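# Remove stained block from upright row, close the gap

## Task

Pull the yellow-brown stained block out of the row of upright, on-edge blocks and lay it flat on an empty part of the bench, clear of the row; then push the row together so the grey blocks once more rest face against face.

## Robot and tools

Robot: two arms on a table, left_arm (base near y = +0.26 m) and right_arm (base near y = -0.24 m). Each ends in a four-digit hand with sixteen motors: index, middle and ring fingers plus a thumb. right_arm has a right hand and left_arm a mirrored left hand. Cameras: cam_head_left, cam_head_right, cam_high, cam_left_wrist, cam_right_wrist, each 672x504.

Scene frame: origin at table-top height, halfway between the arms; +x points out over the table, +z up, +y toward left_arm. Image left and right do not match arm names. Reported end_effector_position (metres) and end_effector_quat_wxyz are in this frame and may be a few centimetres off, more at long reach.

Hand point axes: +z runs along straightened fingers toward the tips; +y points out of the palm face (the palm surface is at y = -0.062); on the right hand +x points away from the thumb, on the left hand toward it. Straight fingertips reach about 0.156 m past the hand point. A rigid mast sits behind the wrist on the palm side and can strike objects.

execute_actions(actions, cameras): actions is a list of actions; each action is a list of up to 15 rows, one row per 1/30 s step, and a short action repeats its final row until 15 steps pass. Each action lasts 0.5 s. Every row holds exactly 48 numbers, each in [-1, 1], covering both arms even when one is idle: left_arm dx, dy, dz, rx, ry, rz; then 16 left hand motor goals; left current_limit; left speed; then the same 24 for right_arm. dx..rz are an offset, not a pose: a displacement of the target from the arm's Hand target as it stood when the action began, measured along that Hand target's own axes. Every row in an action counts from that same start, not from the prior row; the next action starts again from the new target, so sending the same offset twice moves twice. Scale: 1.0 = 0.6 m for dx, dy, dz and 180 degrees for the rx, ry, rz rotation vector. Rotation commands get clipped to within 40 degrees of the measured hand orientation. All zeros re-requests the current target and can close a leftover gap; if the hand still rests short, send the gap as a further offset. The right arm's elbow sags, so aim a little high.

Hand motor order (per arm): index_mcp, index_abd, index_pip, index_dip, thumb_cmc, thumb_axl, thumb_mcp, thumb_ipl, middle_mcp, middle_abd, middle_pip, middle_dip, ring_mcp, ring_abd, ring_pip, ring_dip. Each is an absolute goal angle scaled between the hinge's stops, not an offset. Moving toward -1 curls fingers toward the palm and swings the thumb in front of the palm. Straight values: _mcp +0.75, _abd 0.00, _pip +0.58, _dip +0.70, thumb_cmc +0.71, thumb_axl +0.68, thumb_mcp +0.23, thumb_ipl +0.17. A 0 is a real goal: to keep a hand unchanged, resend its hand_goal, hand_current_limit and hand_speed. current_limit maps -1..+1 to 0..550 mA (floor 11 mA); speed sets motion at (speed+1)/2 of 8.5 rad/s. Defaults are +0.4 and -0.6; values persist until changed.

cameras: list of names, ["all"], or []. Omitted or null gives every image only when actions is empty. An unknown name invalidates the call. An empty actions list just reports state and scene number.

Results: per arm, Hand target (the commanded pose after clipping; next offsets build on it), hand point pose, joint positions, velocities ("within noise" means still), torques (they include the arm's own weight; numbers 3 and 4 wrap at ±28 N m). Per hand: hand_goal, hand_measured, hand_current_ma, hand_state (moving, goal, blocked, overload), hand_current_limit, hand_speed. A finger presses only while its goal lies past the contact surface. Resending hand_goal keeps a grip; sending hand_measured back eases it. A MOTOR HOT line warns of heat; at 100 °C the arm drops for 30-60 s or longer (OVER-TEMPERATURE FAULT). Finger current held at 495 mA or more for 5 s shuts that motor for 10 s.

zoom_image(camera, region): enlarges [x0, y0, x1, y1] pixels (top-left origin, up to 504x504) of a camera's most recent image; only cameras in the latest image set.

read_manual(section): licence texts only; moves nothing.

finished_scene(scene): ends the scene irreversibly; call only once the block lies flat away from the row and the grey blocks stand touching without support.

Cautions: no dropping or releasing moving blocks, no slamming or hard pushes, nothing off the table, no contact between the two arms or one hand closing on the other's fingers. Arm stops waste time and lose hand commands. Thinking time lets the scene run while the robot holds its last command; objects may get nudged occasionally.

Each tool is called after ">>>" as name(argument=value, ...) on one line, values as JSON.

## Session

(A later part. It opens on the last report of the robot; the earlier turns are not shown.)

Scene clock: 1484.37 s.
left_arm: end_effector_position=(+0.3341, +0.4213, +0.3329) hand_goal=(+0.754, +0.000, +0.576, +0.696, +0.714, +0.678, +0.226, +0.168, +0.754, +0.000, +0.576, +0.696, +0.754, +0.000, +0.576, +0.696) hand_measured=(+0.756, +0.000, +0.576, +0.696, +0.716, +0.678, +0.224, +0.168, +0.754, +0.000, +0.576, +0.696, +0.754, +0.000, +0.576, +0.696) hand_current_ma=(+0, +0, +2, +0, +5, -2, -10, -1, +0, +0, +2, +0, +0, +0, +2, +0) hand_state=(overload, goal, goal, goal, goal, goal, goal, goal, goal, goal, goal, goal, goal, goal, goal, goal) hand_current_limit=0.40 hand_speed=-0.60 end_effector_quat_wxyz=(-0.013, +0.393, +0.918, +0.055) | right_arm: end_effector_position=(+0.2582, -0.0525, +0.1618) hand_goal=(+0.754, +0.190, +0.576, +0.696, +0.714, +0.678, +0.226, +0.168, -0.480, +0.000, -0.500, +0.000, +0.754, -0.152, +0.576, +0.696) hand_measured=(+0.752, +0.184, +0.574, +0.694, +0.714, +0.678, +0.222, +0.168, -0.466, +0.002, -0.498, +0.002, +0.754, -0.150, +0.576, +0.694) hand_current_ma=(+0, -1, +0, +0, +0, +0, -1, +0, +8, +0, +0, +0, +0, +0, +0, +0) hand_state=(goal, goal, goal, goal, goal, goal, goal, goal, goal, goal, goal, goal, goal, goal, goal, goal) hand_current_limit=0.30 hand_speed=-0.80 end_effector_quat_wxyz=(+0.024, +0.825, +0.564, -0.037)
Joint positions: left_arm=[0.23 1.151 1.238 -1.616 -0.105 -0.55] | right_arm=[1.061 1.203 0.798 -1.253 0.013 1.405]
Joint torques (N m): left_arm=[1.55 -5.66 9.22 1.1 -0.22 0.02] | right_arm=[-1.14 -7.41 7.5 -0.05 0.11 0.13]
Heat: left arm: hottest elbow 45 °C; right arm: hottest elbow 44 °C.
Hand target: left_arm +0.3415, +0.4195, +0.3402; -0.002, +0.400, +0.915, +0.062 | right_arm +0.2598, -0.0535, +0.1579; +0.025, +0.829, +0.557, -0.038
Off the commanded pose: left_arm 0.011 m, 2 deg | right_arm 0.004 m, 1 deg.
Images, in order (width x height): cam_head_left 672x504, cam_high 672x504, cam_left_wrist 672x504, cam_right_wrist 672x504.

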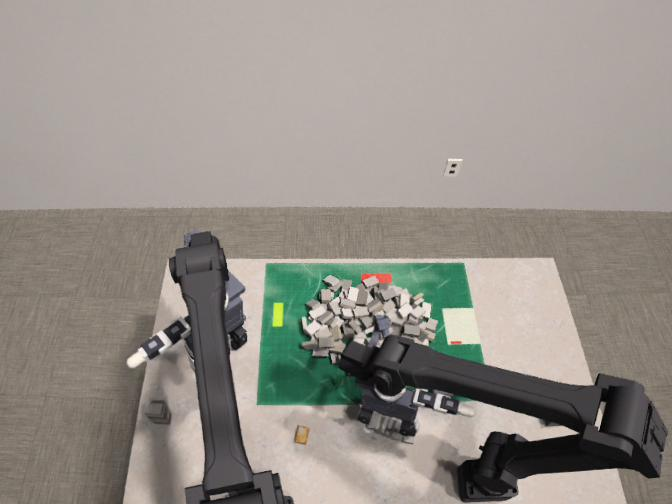

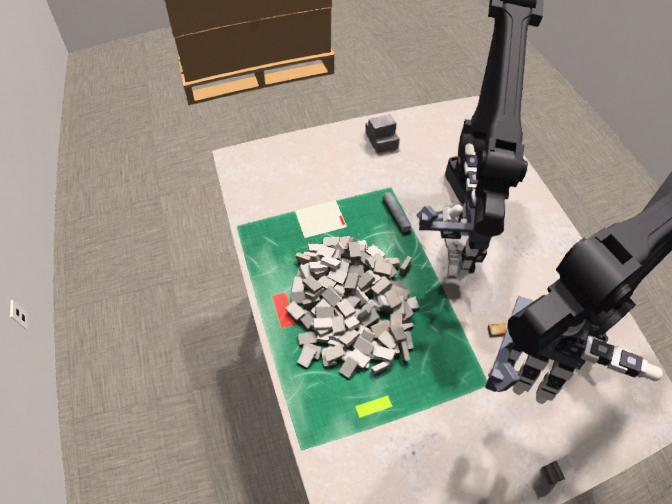

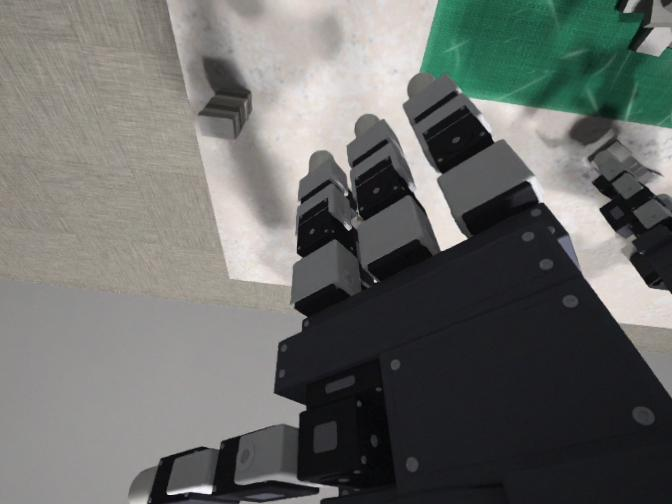

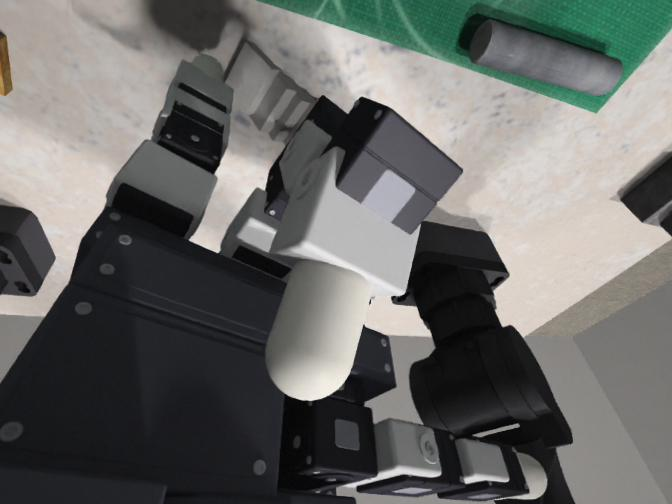

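>>> execute_actions(actions=[[[0,0,0,0,0,0,0.754,0,0.576,0.696,0.714,0.678,0.226,0.168,0.754,0,0.576,0.696,0.754,0,0.576,0.696,0.4,-0.6,0.002,0.005,0.0146,0,0,0,0.754,0.19,0.576,0.696,0.714,0.678,0.226,0.168,-0.48,0,-0.5,0,0.754,-0.153,0.576,0.696,0.3,-0.8]],[[0,0,0,0,0,0,0.754,0,0.576,0.696,0.714,0.678,0.226,0.168,0.754,0,0.576,0.696,0.754,0,0.576,0.696,0.4,-0.6,0,0,0.0146,0,0,0,0.754,0.19,0.576,0.696,0.714,0.678,0.226,0.168,-0.48,0,-0.5,0,0.754,-0.153,0.576,0.696,0.3,-0.8]]], cameras=["cam_head_left","cam_high","cam_right_wrist","cam_left_wrist"])

>>> zoom_image(camera="cam_right_wrist", region=[150, 0, 370, 165])

>>> zoom_image(camera="cam_high", region=[410, 210, 510, 290])

>>> zoom_image(camera="cam_left_wrist", region=[572, 120, 672, 210])

Scene clock: 1503.63 s.
left_arm: end_effector_position=(+0.3341, +0.4213, +0.3329) hand_goal=(+0.754, +0.000, +0.576, +0.696, +0.714, +0.678, +0.226, +0.168, +0.754, +0.000, +0.576, +0.696, +0.754, +0.000, +0.576, +0.696) hand_measured=(+0.756, +0.000, +0.576, +0.696, +0.716, +0.678, +0.224, +0.168, +0.754, +0.000, +0.576, +0.696, +0.754, +0.000, +0.576, +0.696) hand_current_ma=(+0, +0, +2, +0, +5, -2, -10, -1, +0, +0, +2, +0, +0, +0, +2, +0) hand_state=(overload, goal, goal, goal, goal, goal, goal, goal, goal, goal, goal, goal, goal, goal, goal, goal) hand_current_limit=0.40 hand_speed=-0.60 end_effector_quat_wxyz=(-0.013, +0.393, +0.918, +0.055) | right_arm: end_effector_position=(+0.2602, -0.0534, +0.1461) hand_goal=(+0.754, +0.190, +0.576, +0.696, +0.714, +0.678, +0.226, +0.168, -0.480, +0.000, -0.500, +0.000, +0.754, -0.152, +0.576, +0.696) hand_measured=(+0.752, +0.186, +0.574, +0.694, +0.714, +0.678, +0.222, +0.168, -0.466, +0.002, -0.498, +0.002, +0.754, -0.150, +0.576, +0.694) hand_current_ma=(+0, -1, +0, +0, +0, +0, -1, +0, +8, +0, +0, +0, +0, +0, +0, +0) hand_state=(goal, goal, goal, goal, goal, goal, goal, goal, goal, goal, goal, goal, goal, goal, goal, goal) hand_current_limit=0.30 hand_speed=-0.80 end_effector_quat_wxyz=(+0.023, +0.827, +0.561, -0.034)
Joint positions: left_arm=[0.23 1.151 1.238 -1.616 -0.105 -0.55] | right_arm=[1.053 1.222 0.769 -1.199 0.013 1.405]
Joint torques (N m): left_arm=[1.61 -5.54 9.22 1.07 -0.22 0.02] | right_arm=[-1.14 -7.18 7.17 0.05 0.14 0.02]
Heat: left arm: hottest elbow 45 °C; right arm: hottest elbow 43 °C.
Hand target: left_arm +0.3415, +0.4195, +0.3402; -0.002, +0.400, +0.915, +0.062 | right_arm +0.2624, -0.0550, +0.1403; +0.025, +0.829, +0.557, -0.038
Off the commanded pose: left_arm 0.011 m, 2 deg | right_arm 0.006 m, 1 deg.
Images, in order (width x height): cam_head_left 672x504, cam_high 672x504, cam_left_wrist 672x504, cam_right_wrist 672x504.

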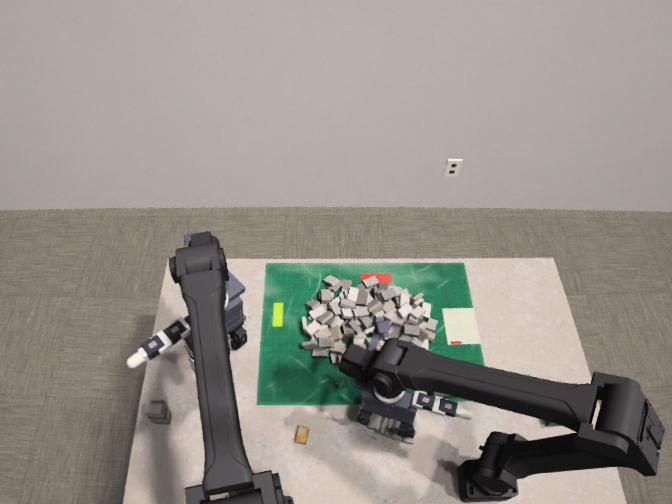

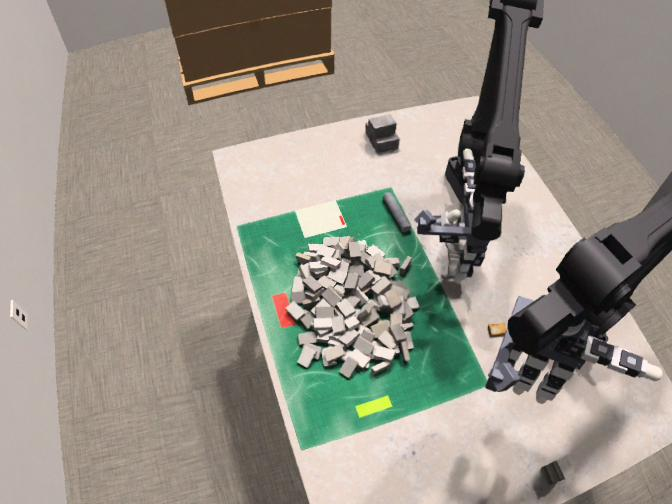

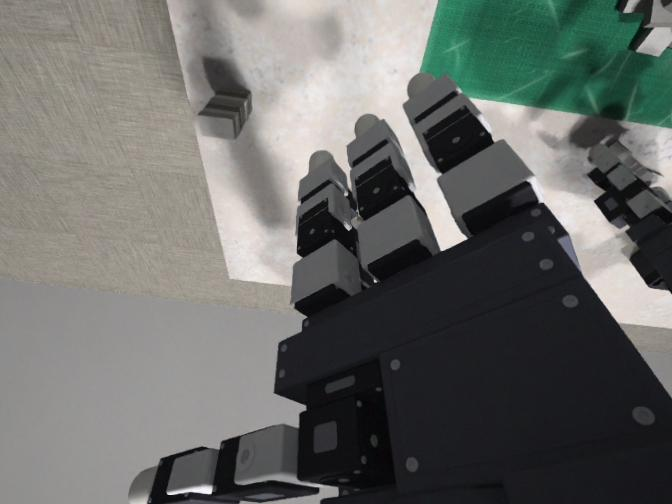

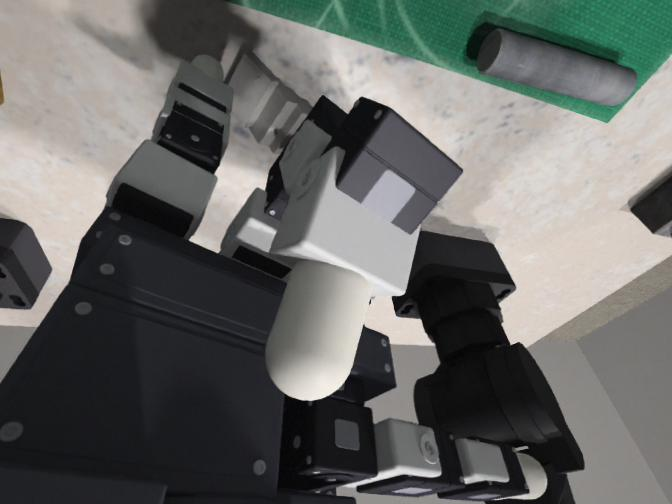

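Scaled by 2.291 from the camera's 672x504 image, which has a finer 960x720 frame.

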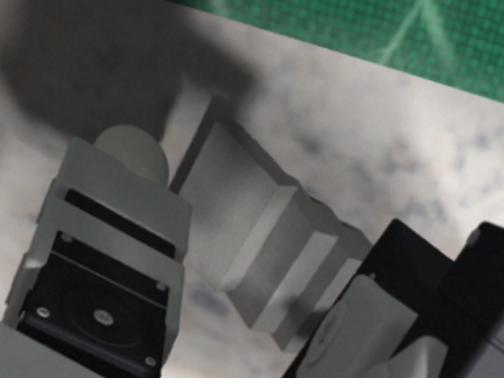

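Scaled by 5.040 from the camera's 672x504 image, which has a finer 960x720 frame.

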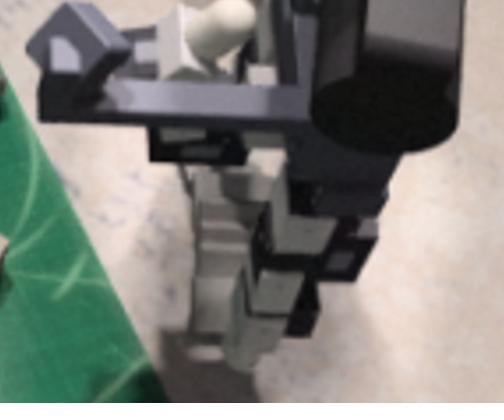

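Scaled by 5.040 from the camera's 672x504 image, which has a finer 960x720 frame.

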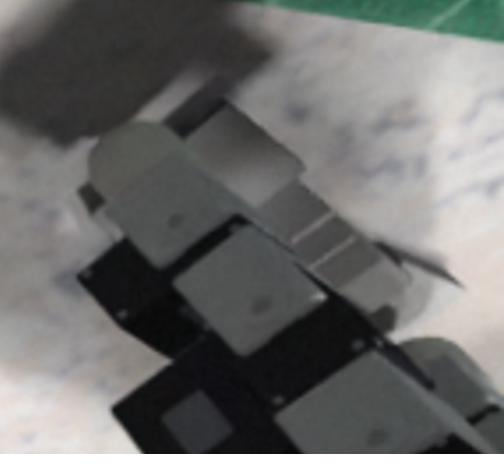

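>>> execute_actions(actions=[[[0,0,0,0,0,0,0.754,0,0.576,0.696,0.714,0.678,0.226,0.168,0.754,0,0.576,0.696,0.754,0,0.576,0.696,0.4,-0.6,0,0,0.0075,0,0,0,0.754,0.19,0.576,0.696,0.714,0.678,0.226,0.168,-0.48,0,-0.5,0,0.754,-0.153,0.576,0.696,0.3,-0.8]]], cameras=["cam_left_wrist"])

>>> zoom_image(camera="cam_left_wrist", region=[572, 120, 672, 210])

Scene clock: 1518.33 s.
left_arm: end_effector_position=(+0.3341, +0.4213, +0.3329) hand_goal=(+0.754, +0.000, +0.576, +0.696, +0.714, +0.678, +0.226, +0.168, +0.754, +0.000, +0.576, +0.696, +0.754, +0.000, +0.576, +0.696) hand_measured=(+0.756, +0.000, +0.576, +0.696, +0.716, +0.678, +0.224, +0.168, +0.754, +0.000, +0.576, +0.696, +0.754, +0.000, +0.576, +0.696) hand_current_ma=(+0, +0, +2, +0, +5, -2, -10, -1, +0, +0, +2, +0, +0, +0, +2, +0) hand_state=(overload, goal, goal, goal, goal, goal, goal, goal, goal, goal, goal, goal, goal, goal, goal, goal) hand_current_limit=0.40 hand_speed=-0.60 end_effector_quat_wxyz=(-0.013, +0.393, +0.918, +0.055) | right_arm: end_effector_position=(+0.2604, -0.0530, +0.1426) hand_goal=(+0.754, +0.190, +0.576, +0.696, +0.714, +0.678, +0.226, +0.168, -0.480, +0.000, -0.500, +0.000, +0.754, -0.152, +0.576, +0.696) hand_measured=(+0.752, +0.186, +0.574, +0.694, +0.714, +0.678, +0.222, +0.168, -0.466, +0.002, -0.498, +0.002, +0.754, -0.150, +0.576, +0.694) hand_current_ma=(+0, -1, +0, +0, +0, +0, -1, +0, +8, +0, +0, +0, +0, +0, +0, +0) hand_state=(goal, goal, goal, goal, goal, goal, goal, goal, goal, goal, goal, goal, goal, goal, goal, goal) hand_current_limit=0.30 hand_speed=-0.80 end_effector_quat_wxyz=(+0.022, +0.827, +0.561, -0.032)
Joint positions: left_arm=[0.23 1.151 1.238 -1.616 -0.105 -0.55] | right_arm=[1.053 1.225 0.762 -1.185 0.013 1.405]
Joint torques (N m): left_arm=[1.61 -5.54 9.21 1.11 -0.22 0.03] | right_arm=[-1.2 -7 7.02 -0.01 0.15 0.02]
Heat: left arm: hottest elbow 45 °C; right arm: hottest elbow 43 °C.
Hand target: left_arm +0.3415, +0.4195, +0.3402; -0.002, +0.400, +0.915, +0.062 | right_arm +0.2623, -0.0553, +0.1359; +0.025, +0.829, +0.557, -0.038
Off the commanded pose: left_arm 0.011 m, 2 deg | right_arm 0.007 m, 1 deg.
Images, in order (width x height): cam_left_wrist 672x504.

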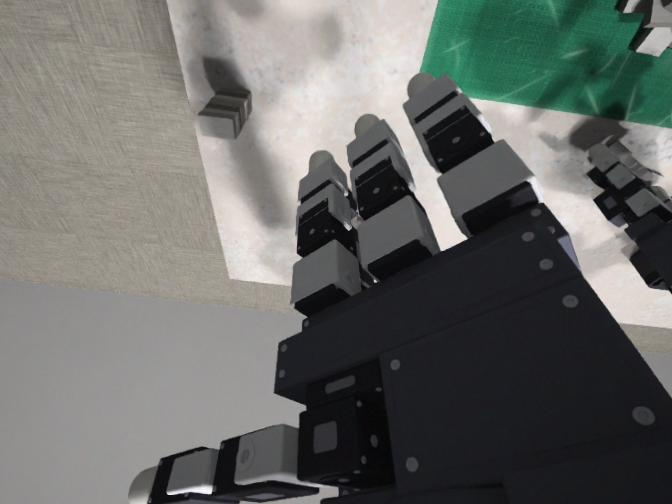

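Scaled by 5.040 from the camera's 672x504 image, which has a finer 960x720 frame.

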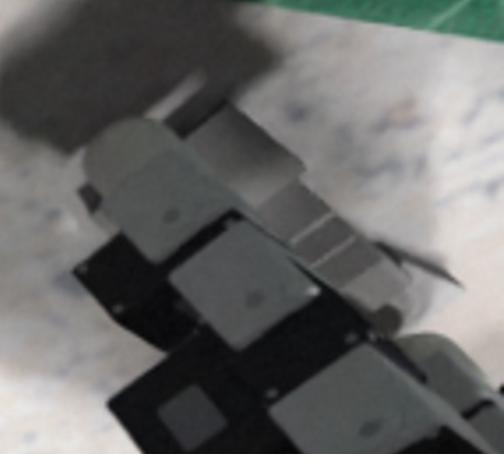

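>>> execute_actions(actions=[[[0,0,0,0,0,0,0.754,0,0.576,0.696,0.714,0.678,0.226,0.168,0.754,0,0.576,0.696,0.754,0,0.576,0.696,0.4,-0.6,0,0,0,0,0,0,0.754,0.1,0.576,0.696,0.714,0.678,0.226,0.168,-0.48,0,-0.5,0,0.754,-0.153,0.576,0.696,-0.2,-0.95]],[[0,0,0,0,0,0,0.754,0,0.576,0.696,0.714,0.678,0.226,0.168,0.754,0,0.576,0.696,0.754,0,0.576,0.696,0.4,-0.6,0,0,0,0,0,0,0.754,0.02,0.576,0.696,0.714,0.678,0.226,0.168,-0.48,0,-0.5,0,0.754,-0.153,0.576,0.696,-0.2,-0.95]]], cameras=["cam_left_wrist","cam_right_wrist","cam_high","cam_head_left"])

>>> zoom_image(camera="cam_left_wrist", region=[572, 120, 672, 210])

>>> zoom_image(camera="cam_right_wrist", region=[190, 0, 370, 135])

>>> zoom_image(camera="cam_head_left", region=[345, 390, 445, 465])

Scene clock: 1531.07 s.
left_arm: end_effector_position=(+0.3341, +0.4213, +0.3329) hand_goal=(+0.754, +0.000, +0.576, +0.696, +0.714, +0.678, +0.226, +0.168, +0.754, +0.000, +0.576, +0.696, +0.754, +0.000, +0.576, +0.696) hand_measured=(+0.756, +0.000, +0.576, +0.696, +0.716, +0.678, +0.224, +0.168, +0.754, +0.000, +0.576, +0.696, +0.754, +0.000, +0.576, +0.696) hand_current_ma=(+0, +0, +2, +0, +5, -2, -10, -1, +0, +0, +2, +0, +0, +0, +2, +0) hand_state=(overload, goal, goal, goal, goal, goal, goal, goal, goal, goal, goal, goal, goal, goal, goal, goal) hand_current_limit=0.40 hand_speed=-0.60 end_effector_quat_wxyz=(-0.013, +0.393, +0.918, +0.055) | right_arm: end_effector_position=(+0.2604, -0.0530, +0.1426) hand_goal=(+0.754, +0.020, +0.576, +0.696, +0.714, +0.678, +0.226, +0.168, -0.480, +0.000, -0.500, +0.000, +0.754, -0.152, +0.576, +0.696) hand_measured=(+0.752, +0.042, +0.574, +0.694, +0.714, +0.678, +0.222, +0.168, -0.466, +0.002, -0.498, +0.002, +0.754, -0.150, +0.576, +0.694) hand_current_ma=(+0, +13, +0, +0, +0, +0, -1, +0, +8, +0, +0, +0, +0, +0, +0, +0) hand_state=(goal, blocked, goal, goal, goal, goal, goal, goal, goal, goal, goal, goal, goal, goal, goal, goal) hand_current_limit=-0.20 hand_speed=-0.95 end_effector_quat_wxyz=(+0.022, +0.827, +0.561, -0.032)
Joint positions: left_arm=[0.23 1.151 1.238 -1.616 -0.105 -0.55] | right_arm=[1.053 1.225 0.762 -1.185 0.013 1.405]
Joint torques (N m): left_arm=[1.55 -5.48 9.18 1.09 -0.22 0.02] | right_arm=[-1.08 -7.12 7.06 0.03 0.15 0.03]
Heat: left arm: hottest elbow 45 °C; right arm: hottest elbow 43 °C.
Hand target: left_arm +0.3415, +0.4195, +0.3402; -0.002, +0.400, +0.915, +0.062 | right_arm +0.2623, -0.0553, +0.1359; +0.025, +0.829, +0.557, -0.038
Off the commanded pose: left_arm 0.011 m, 2 deg | right_arm 0.007 m, 1 deg.
Images, in order (width x height): cam_head_left 672x504, cam_high 672x504, cam_left_wrist 672x504, cam_right_wrist 672x504.

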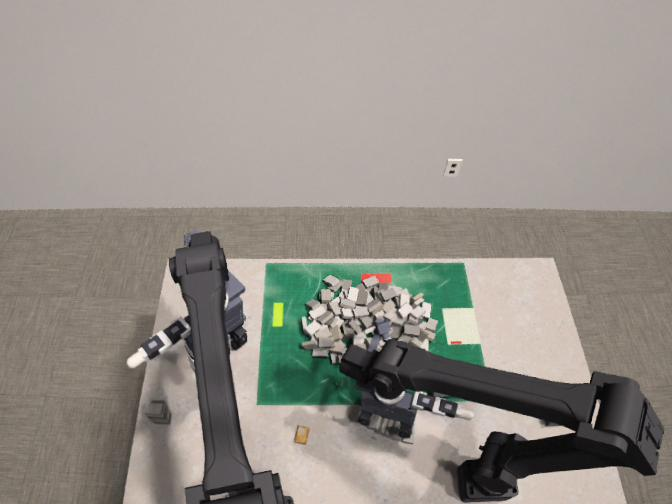

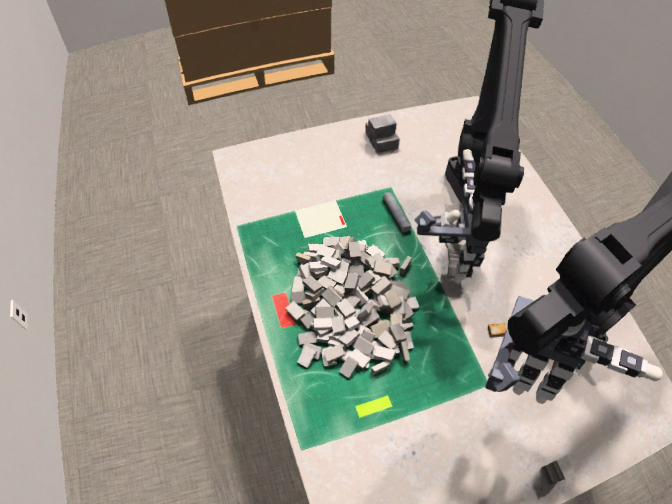

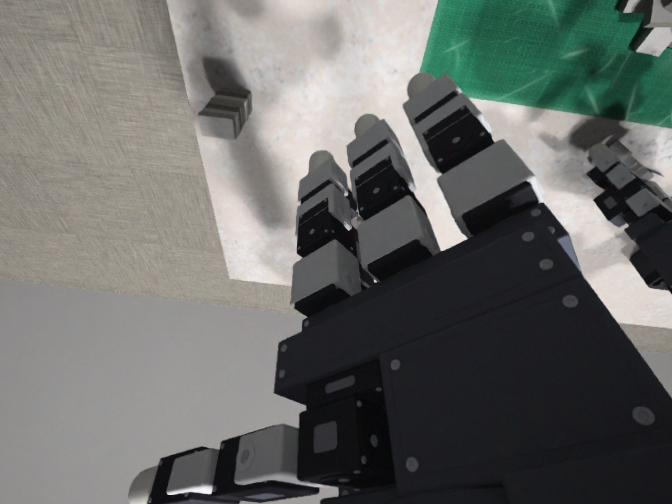

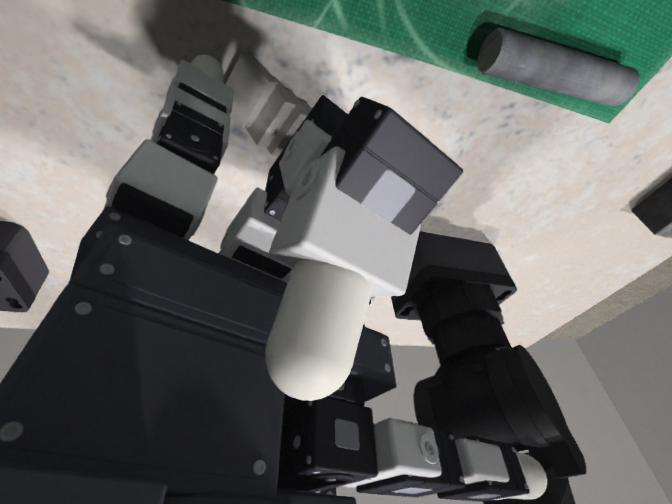

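Scaled by 5.040 from the camera's 672x504 image, which has a finer 960x720 frame.

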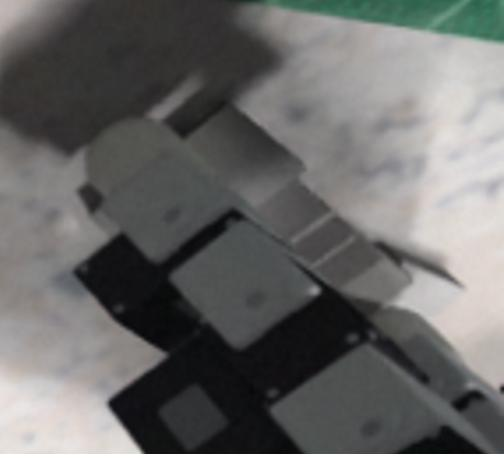

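Scaled by 2.800 from the camera's 672x504 image, which has a finer 960x720 frame.

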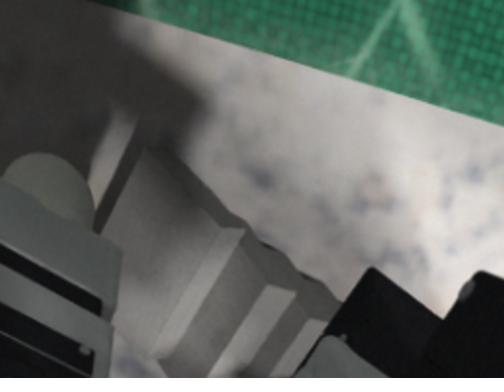

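Scaled by 5.040 from the camera's 672x504 image, which has a finer 960x720 frame.

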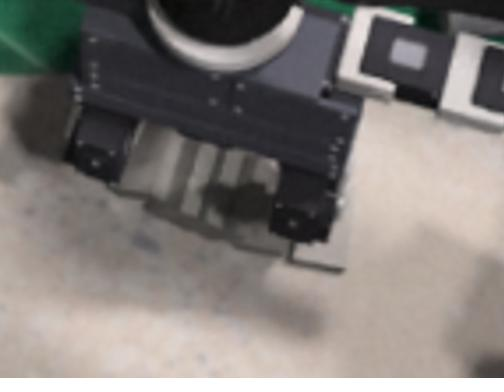

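>>> zoom_image(camera="cam_left_wrist", region=[622, 150, 672, 200])

>>> zoom_image(camera="cam_high", region=[430, 230, 490, 290])

>>> execute_actions(actions=[], cameras=["cam_head_right"])

>>> zoom_image(camera="cam_head_right", region=[355, 395, 445, 460])

Scaled by 10.080 from the camera's 672x504 image, which has a finer 960x720 frame.

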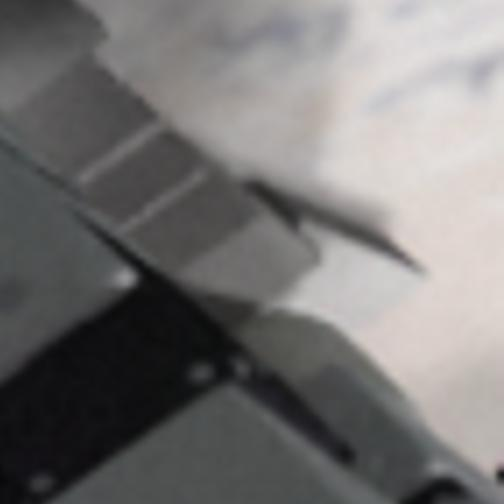

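Scaled by 8.400 from the camera's 672x504 image, which has a finer 960x720 frame.

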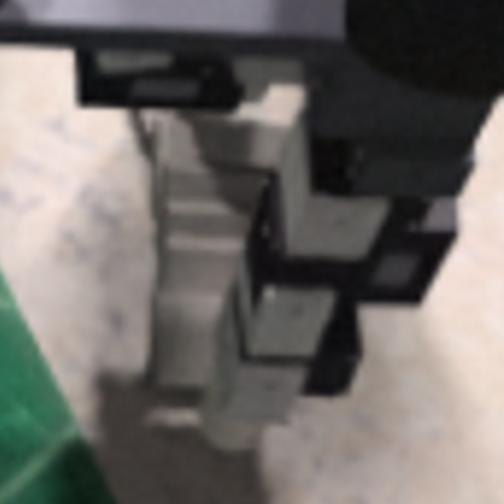

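Scene clock: 1541.90 s.
left_arm: end_effector_position=(+0.3341, +0.4213, +0.3329) hand_goal=(+0.754, +0.000, +0.576, +0.696, +0.714, +0.678, +0.226, +0.168, +0.754, +0.000, +0.576, +0.696, +0.754, +0.000, +0.576, +0.696) hand_measured=(+0.756, +0.000, +0.576, +0.696, +0.716, +0.678, +0.224, +0.168, +0.754, +0.000, +0.576, +0.696, +0.754, +0.000, +0.576, +0.696) hand_current_ma=(+0, +0, +2, +0, +5, -2, -10, -1, +0, +0, +2, +0, +0, +0, +2, +0) hand_state=(overload, goal, goal, goal, goal, goal, goal, goal, goal, goal, goal, goal, goal, goal, goal, goal) hand_current_limit=0.40 hand_speed=-0.60 end_effector_quat_wxyz=(-0.013, +0.393, +0.918, +0.055) | right_arm: end_effector_position=(+0.2604, -0.0530, +0.1426) hand_goal=(+0.754, +0.020, +0.576, +0.696, +0.714, +0.678, +0.226, +0.168, -0.480, +0.000, -0.500, +0.000, +0.754, -0.152, +0.576, +0.696) hand_measured=(+0.752, +0.042, +0.574, +0.694, +0.714, +0.678, +0.222, +0.168, -0.466, +0.002, -0.498, +0.002, +0.754, -0.150, +0.576, +0.694) hand_current_ma=(+0, +13, +0, +0, +0, +0, -1, +0, +8, +0, +0, +0, +0, +0, +0, +0) hand_state=(goal, blocked, goal, goal, goal, goal, goal, goal, goal, goal, goal, goal, goal, goal, goal, goal) hand_current_limit=-0.20 hand_speed=-0.95 end_effector_quat_wxyz=(+0.022, +0.827, +0.561, -0.032)
Joint positions: left_arm=[0.23 1.151 1.238 -1.616 -0.105 -0.55] | right_arm=[1.053 1.225 0.762 -1.185 0.013 1.405]
Joint velocities: within noise
Joint torques (N m): left_arm=[1.61 -5.66 9.21 1.09 -0.21 0.01] | right_arm=[-1.32 -7 7.02 0.02 0.15 0.04]
Heat: left arm: hottest elbow 45 °C; right arm: hottest elbow 42 °C.
Hand target: left_arm +0.3415, +0.4195, +0.3402; -0.002, +0.400, +0.915, +0.062 | right_arm +0.2623, -0.0553, +0.1359; +0.025, +0.829, +0.557, -0.038
Off the commanded pose: left_arm 0.011 m, 2 deg | right_arm 0.007 m, 1 deg.
Images, in order (width x height): cam_head_right 672x504.

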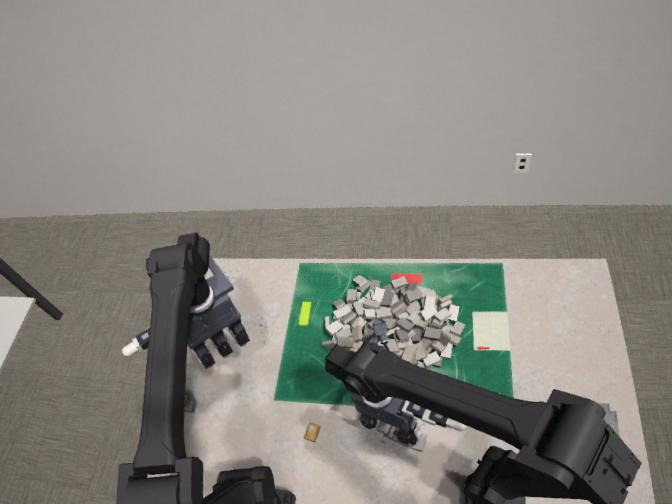

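Scaled by 5.600 from the camera's 672x504 image, which has a finer 960x720 frame.

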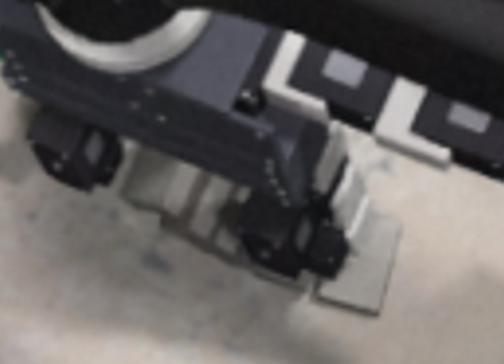

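>>> execute_actions(actions=[[[0,0,0,0,0,0,0.754,0,0.576,0.696,0.714,0.678,0.226,0.168,0.754,0,0.576,0.696,0.754,0,0.576,0.696,0.4,-0.6,0,0,0,0,0,0,0.754,-0.08,0.576,0.696,0.714,0.678,0.226,0.168,-0.48,0,-0.5,0,0.754,-0.153,0.576,0.696,-0.2,-0.95]],[[0,0,0,0,0,0,0.754,0,0.576,0.696,0.714,0.678,0.226,0.168,0.754,0,0.576,0.696,0.754,0,0.576,0.696,0.4,-0.6,0,0,0,0,0,0,0.754,-0.12,0.576,0.696,0.714,0.678,0.226,0.168,-0.48,0,-0.5,0,0.754,-0.153,0.576,0.696,-0.2,-0.95]]], cameras=["cam_left_wrist","cam_right_wrist","cam_high","cam_head_right"])

>>> zoom_image(camera="cam_left_wrist", region=[592, 130, 672, 200])

>>> zoom_image(camera="cam_right_wrist", region=[190, 0, 370, 135])

>>> zoom_image(camera="cam_high", region=[430, 230, 490, 290])

>>> zoom_image(camera="cam_head_right", region=[355, 395, 445, 460])

Scene clock: 1558.73 s.
left_arm: end_effector_position=(+0.3341, +0.4213, +0.3329) hand_goal=(+0.754, +0.000, +0.576, +0.696, +0.714, +0.678, +0.226, +0.168, +0.754, +0.000, +0.576, +0.696, +0.754, +0.000, +0.576, +0.696) hand_measured=(+0.756, +0.000, +0.576, +0.696, +0.716, +0.678, +0.224, +0.168, +0.754, +0.000, +0.576, +0.696, +0.754, +0.000, +0.576, +0.696) hand_current_ma=(+0, +0, +2, +0, +5, -2, -10, -1, +0, +0, +2, +0, +0, +0, +2, +0) hand_state=(overload, goal, goal, goal, goal, goal, goal, goal, goal, goal, goal, goal, goal, goal, goal, goal) hand_current_limit=0.40 hand_speed=-0.60 end_effector_quat_wxyz=(-0.013, +0.393, +0.918, +0.055) | right_arm: end_effector_position=(+0.2595, -0.0555, +0.1418) hand_goal=(+0.754, -0.120, +0.576, +0.696, +0.714, +0.678, +0.226, +0.168, -0.480, +0.000, -0.500, +0.000, +0.754, -0.152, +0.576, +0.696) hand_measured=(+0.756, -0.008, +0.578, +0.696, +0.714, +0.678, +0.222, +0.168, -0.466, +0.002, -0.498, +0.002, +0.754, -0.152, +0.576, +0.694) hand_current_ma=(+0, +199, +0, +0, +0, +0, -1, +0, +8, +0, +0, +0, +0, +0, +0, +0) hand_state=(goal, blocked, goal, goal, goal, goal, goal, goal, goal, goal, goal, goal, goal, goal, goal, goal) hand_current_limit=-0.20 hand_speed=-0.95 end_effector_quat_wxyz=(+0.024, +0.827, +0.560, -0.036)
Joint positions: left_arm=[0.23 1.151 1.238 -1.616 -0.105 -0.55] | right_arm=[1.052 1.225 0.759 -1.189 0.014 1.405]
Joint torques (N m): left_arm=[1.55 -5.6 9.17 1.1 -0.22 0.02] | right_arm=[-1.03 -6.89 7.21 0.16 0.12 0.02]
Heat: left arm: hottest elbow 45 °C; right arm: hottest elbow 42 °C.
Hand target: left_arm +0.3415, +0.4195, +0.3402; -0.002, +0.400, +0.915, +0.062 | right_arm +0.2623, -0.0553, +0.1359; +0.025, +0.829, +0.557, -0.038
Off the commanded pose: left_arm 0.011 m, 2 deg | right_arm 0.007 m, 1 deg.
Images, in order (width x height): cam_head_right 672x504, cam_high 672x504, cam_left_wrist 672x504, cam_right_wrist 672x504.

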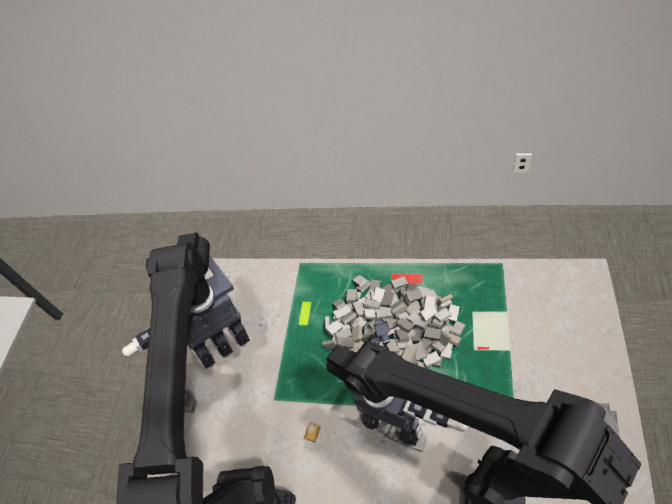

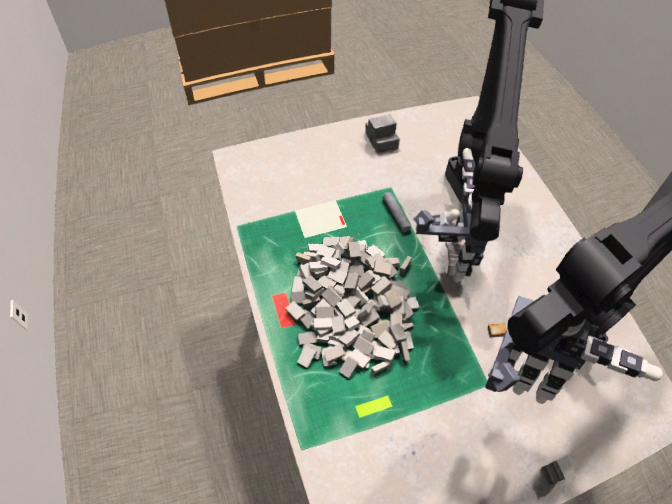

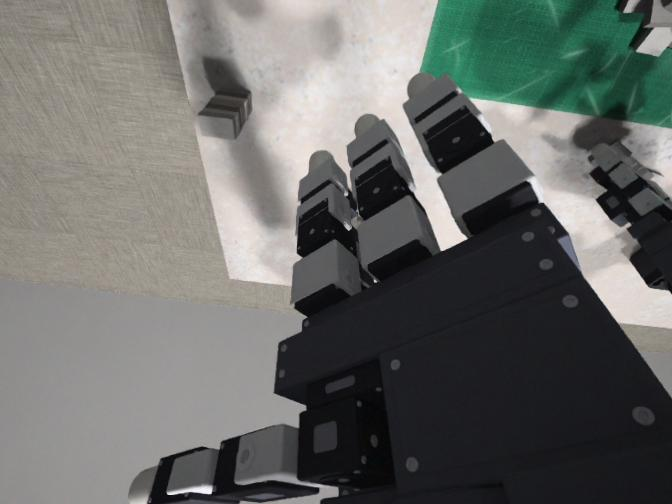

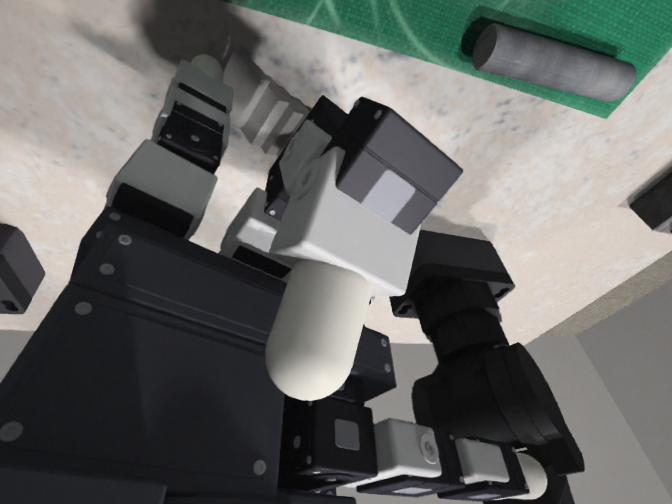

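Scaled by 6.300 from the camera's 672x504 image, which has a finer 960x720 frame.

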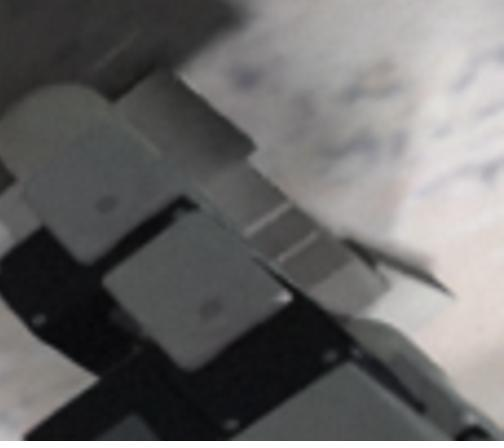

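Scaled by 2.800 from the camera's 672x504 image, which has a finer 960x720 frame.

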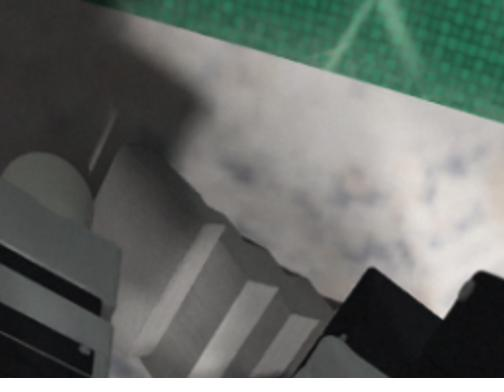

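Scaled by 8.400 from the camera's 672x504 image, which has a finer 960x720 frame.

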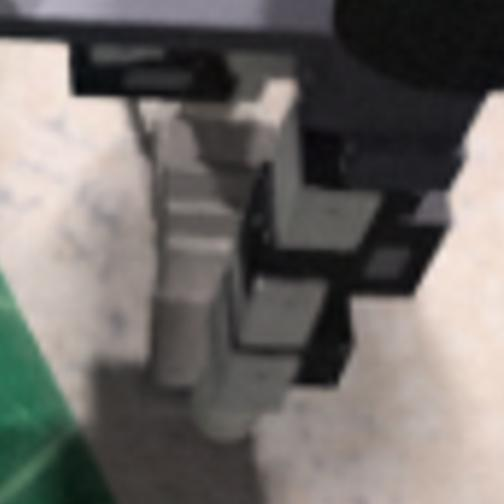

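Scaled by 5.600 from the camera's 672x504 image, which has a finer 960x720 frame.

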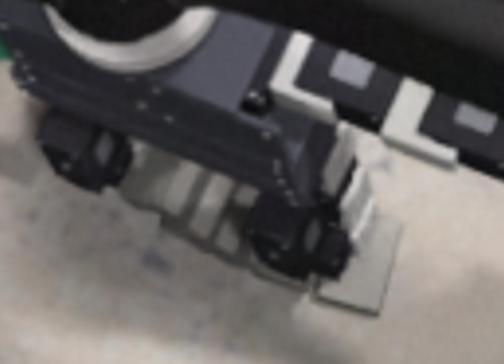

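>>> execute_actions(actions=[[[0,0,0,0,0,0,0.754,0,0.576,0.696,0.714,0.678,0.226,0.168,0.754,0,0.576,0.696,0.754,0,0.576,0.696,0.4,-0.6,0,0,0,0,0,0,0.754,-0.12,0.576,0.696,0.714,0.678,0.226,0.168,-0.48,0,-0.5,0,0.754,-0.08,0.576,0.696,-0.2,-0.95]],[[0,0,0,0,0,0,0.754,0,0.576,0.696,0.714,0.678,0.226,0.168,0.754,0,0.576,0.696,0.754,0,0.576,0.696,0.4,-0.6,0,0,0,0,0,0,0.754,-0.2,0.576,0.696,0.714,0.678,0.226,0.168,-0.48,0,-0.5,0,0.754,-0.05,0.576,0.696,0.1,-0.95]]], cameras=["cam_left_wrist","cam_right_wrist"])

>>> zoom_image(camera="cam_left_wrist", region=[592, 130, 672, 200])

>>> zoom_image(camera="cam_right_wrist", region=[190, 0, 370, 135])

Scene clock: 1577.63 s.
left_arm: end_effector_position=(+0.3341, +0.4213, +0.3329) hand_goal=(+0.754, +0.000, +0.576, +0.696, +0.714, +0.678, +0.226, +0.168, +0.754, +0.000, +0.576, +0.696, +0.754, +0.000, +0.576, +0.696) hand_measured=(+0.756, +0.000, +0.576, +0.696, +0.716, +0.678, +0.224, +0.168, +0.754, +0.000, +0.576, +0.696, +0.754, +0.000, +0.576, +0.696) hand_current_ma=(+0, +0, +2, +0, +5, -2, -10, -1, +0, +0, +2, +0, +0, +0, +2, +0) hand_state=(overload, goal, goal, goal, goal, goal, goal, goal, goal, goal, goal, goal, goal, goal, goal, goal) hand_current_limit=0.40 hand_speed=-0.60 end_effector_quat_wxyz=(-0.013, +0.393, +0.918, +0.055) | right_arm: end_effector_position=(+0.2595, -0.0555, +0.1418) hand_goal=(+0.754, -0.200, +0.576, +0.696, +0.714, +0.678, +0.226, +0.168, -0.480, +0.000, -0.500, +0.000, +0.754, -0.050, +0.576, +0.696) hand_measured=(+0.756, -0.010, +0.578, +0.696, +0.714, +0.678, +0.222, +0.168, -0.466, +0.002, -0.498, +0.002, +0.754, -0.100, +0.576, +0.694) hand_current_ma=(+0, +303, +0, +0, +0, +0, -1, +0, +8, +0, +0, +0, +0, -51, +0, +0) hand_state=(goal, blocked, goal, goal, goal, goal, goal, goal, goal, goal, goal, goal, goal, blocked, goal, goal) hand_current_limit=0.10 hand_speed=-0.95 end_effector_quat_wxyz=(+0.024, +0.827, +0.560, -0.036)
Joint positions: left_arm=[0.23 1.151 1.238 -1.616 -0.105 -0.55] | right_arm=[1.052 1.225 0.759 -1.189 0.014 1.405]
Joint torques (N m): left_arm=[1.73 -5.71 9.24 1.09 -0.21 0.02] | right_arm=[-1.08 -7.06 7.24 0.12 0.12 0.03]
Heat: left arm: hottest elbow 45 °C; right arm: hottest elbow 42 °C.
Hand target: left_arm +0.3415, +0.4195, +0.3402; -0.002, +0.400, +0.915, +0.062 | right_arm +0.2623, -0.0553, +0.1359; +0.025, +0.829, +0.557, -0.038
Off the commanded pose: left_arm 0.011 m, 2 deg | right_arm 0.007 m, 1 deg.
Images, in order (width x height): cam_left_wrist 672x504, cam_right_wrist 672x504.

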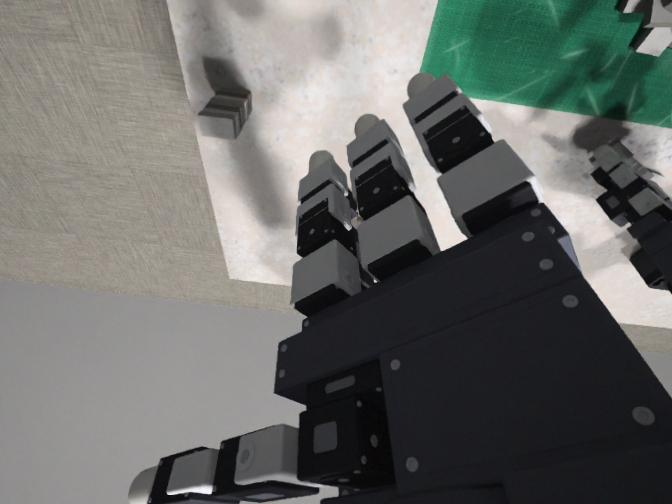

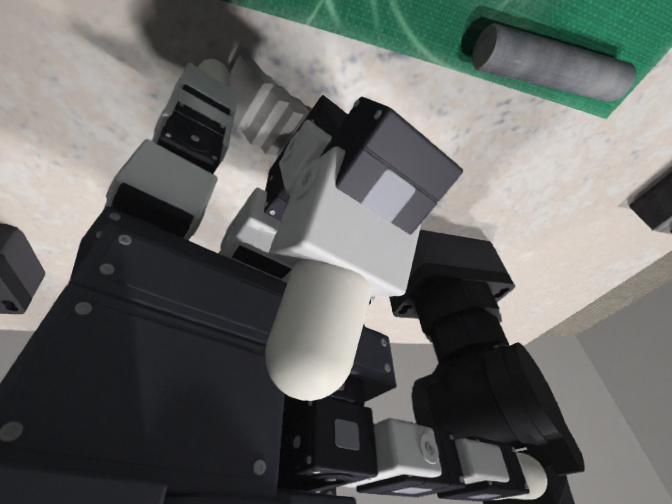

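Scaled by 6.300 from the camera's 672x504 image, which has a finer 960x720 frame.

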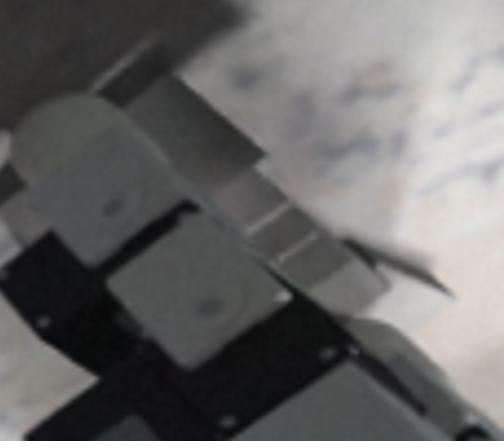

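Scaled by 2.800 from the camera's 672x504 image, which has a finer 960x720 frame.

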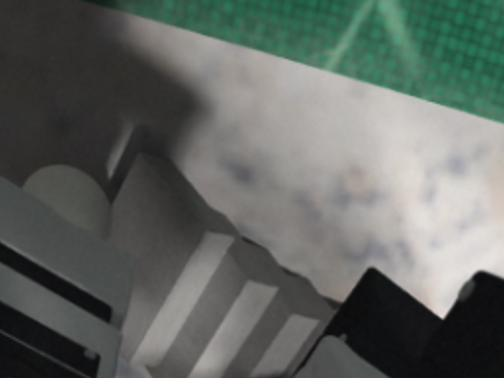

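>>> zoom_image(camera="cam_left_wrist", region=[630, 160, 672, 200])

>>> zoom_image(camera="cam_right_wrist", region=[250, 60, 350, 130])

Scaled by 12.000 from the camera's 672x504 image, which has a finer 960x720 frame.

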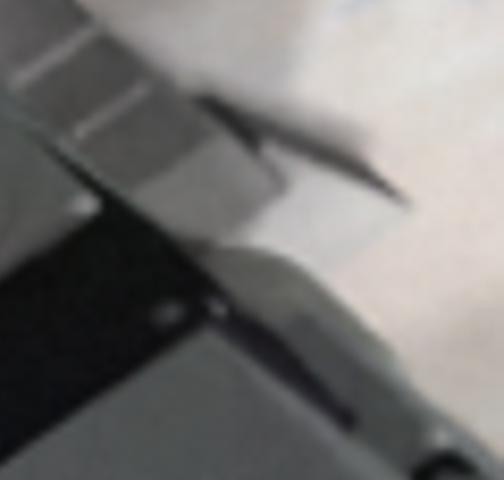

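Scaled by 5.040 from the camera's 672x504 image, which has a finer 960x720 frame.

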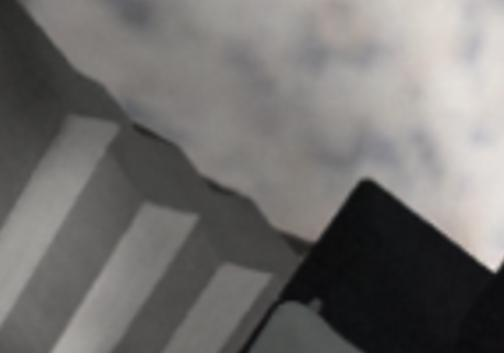

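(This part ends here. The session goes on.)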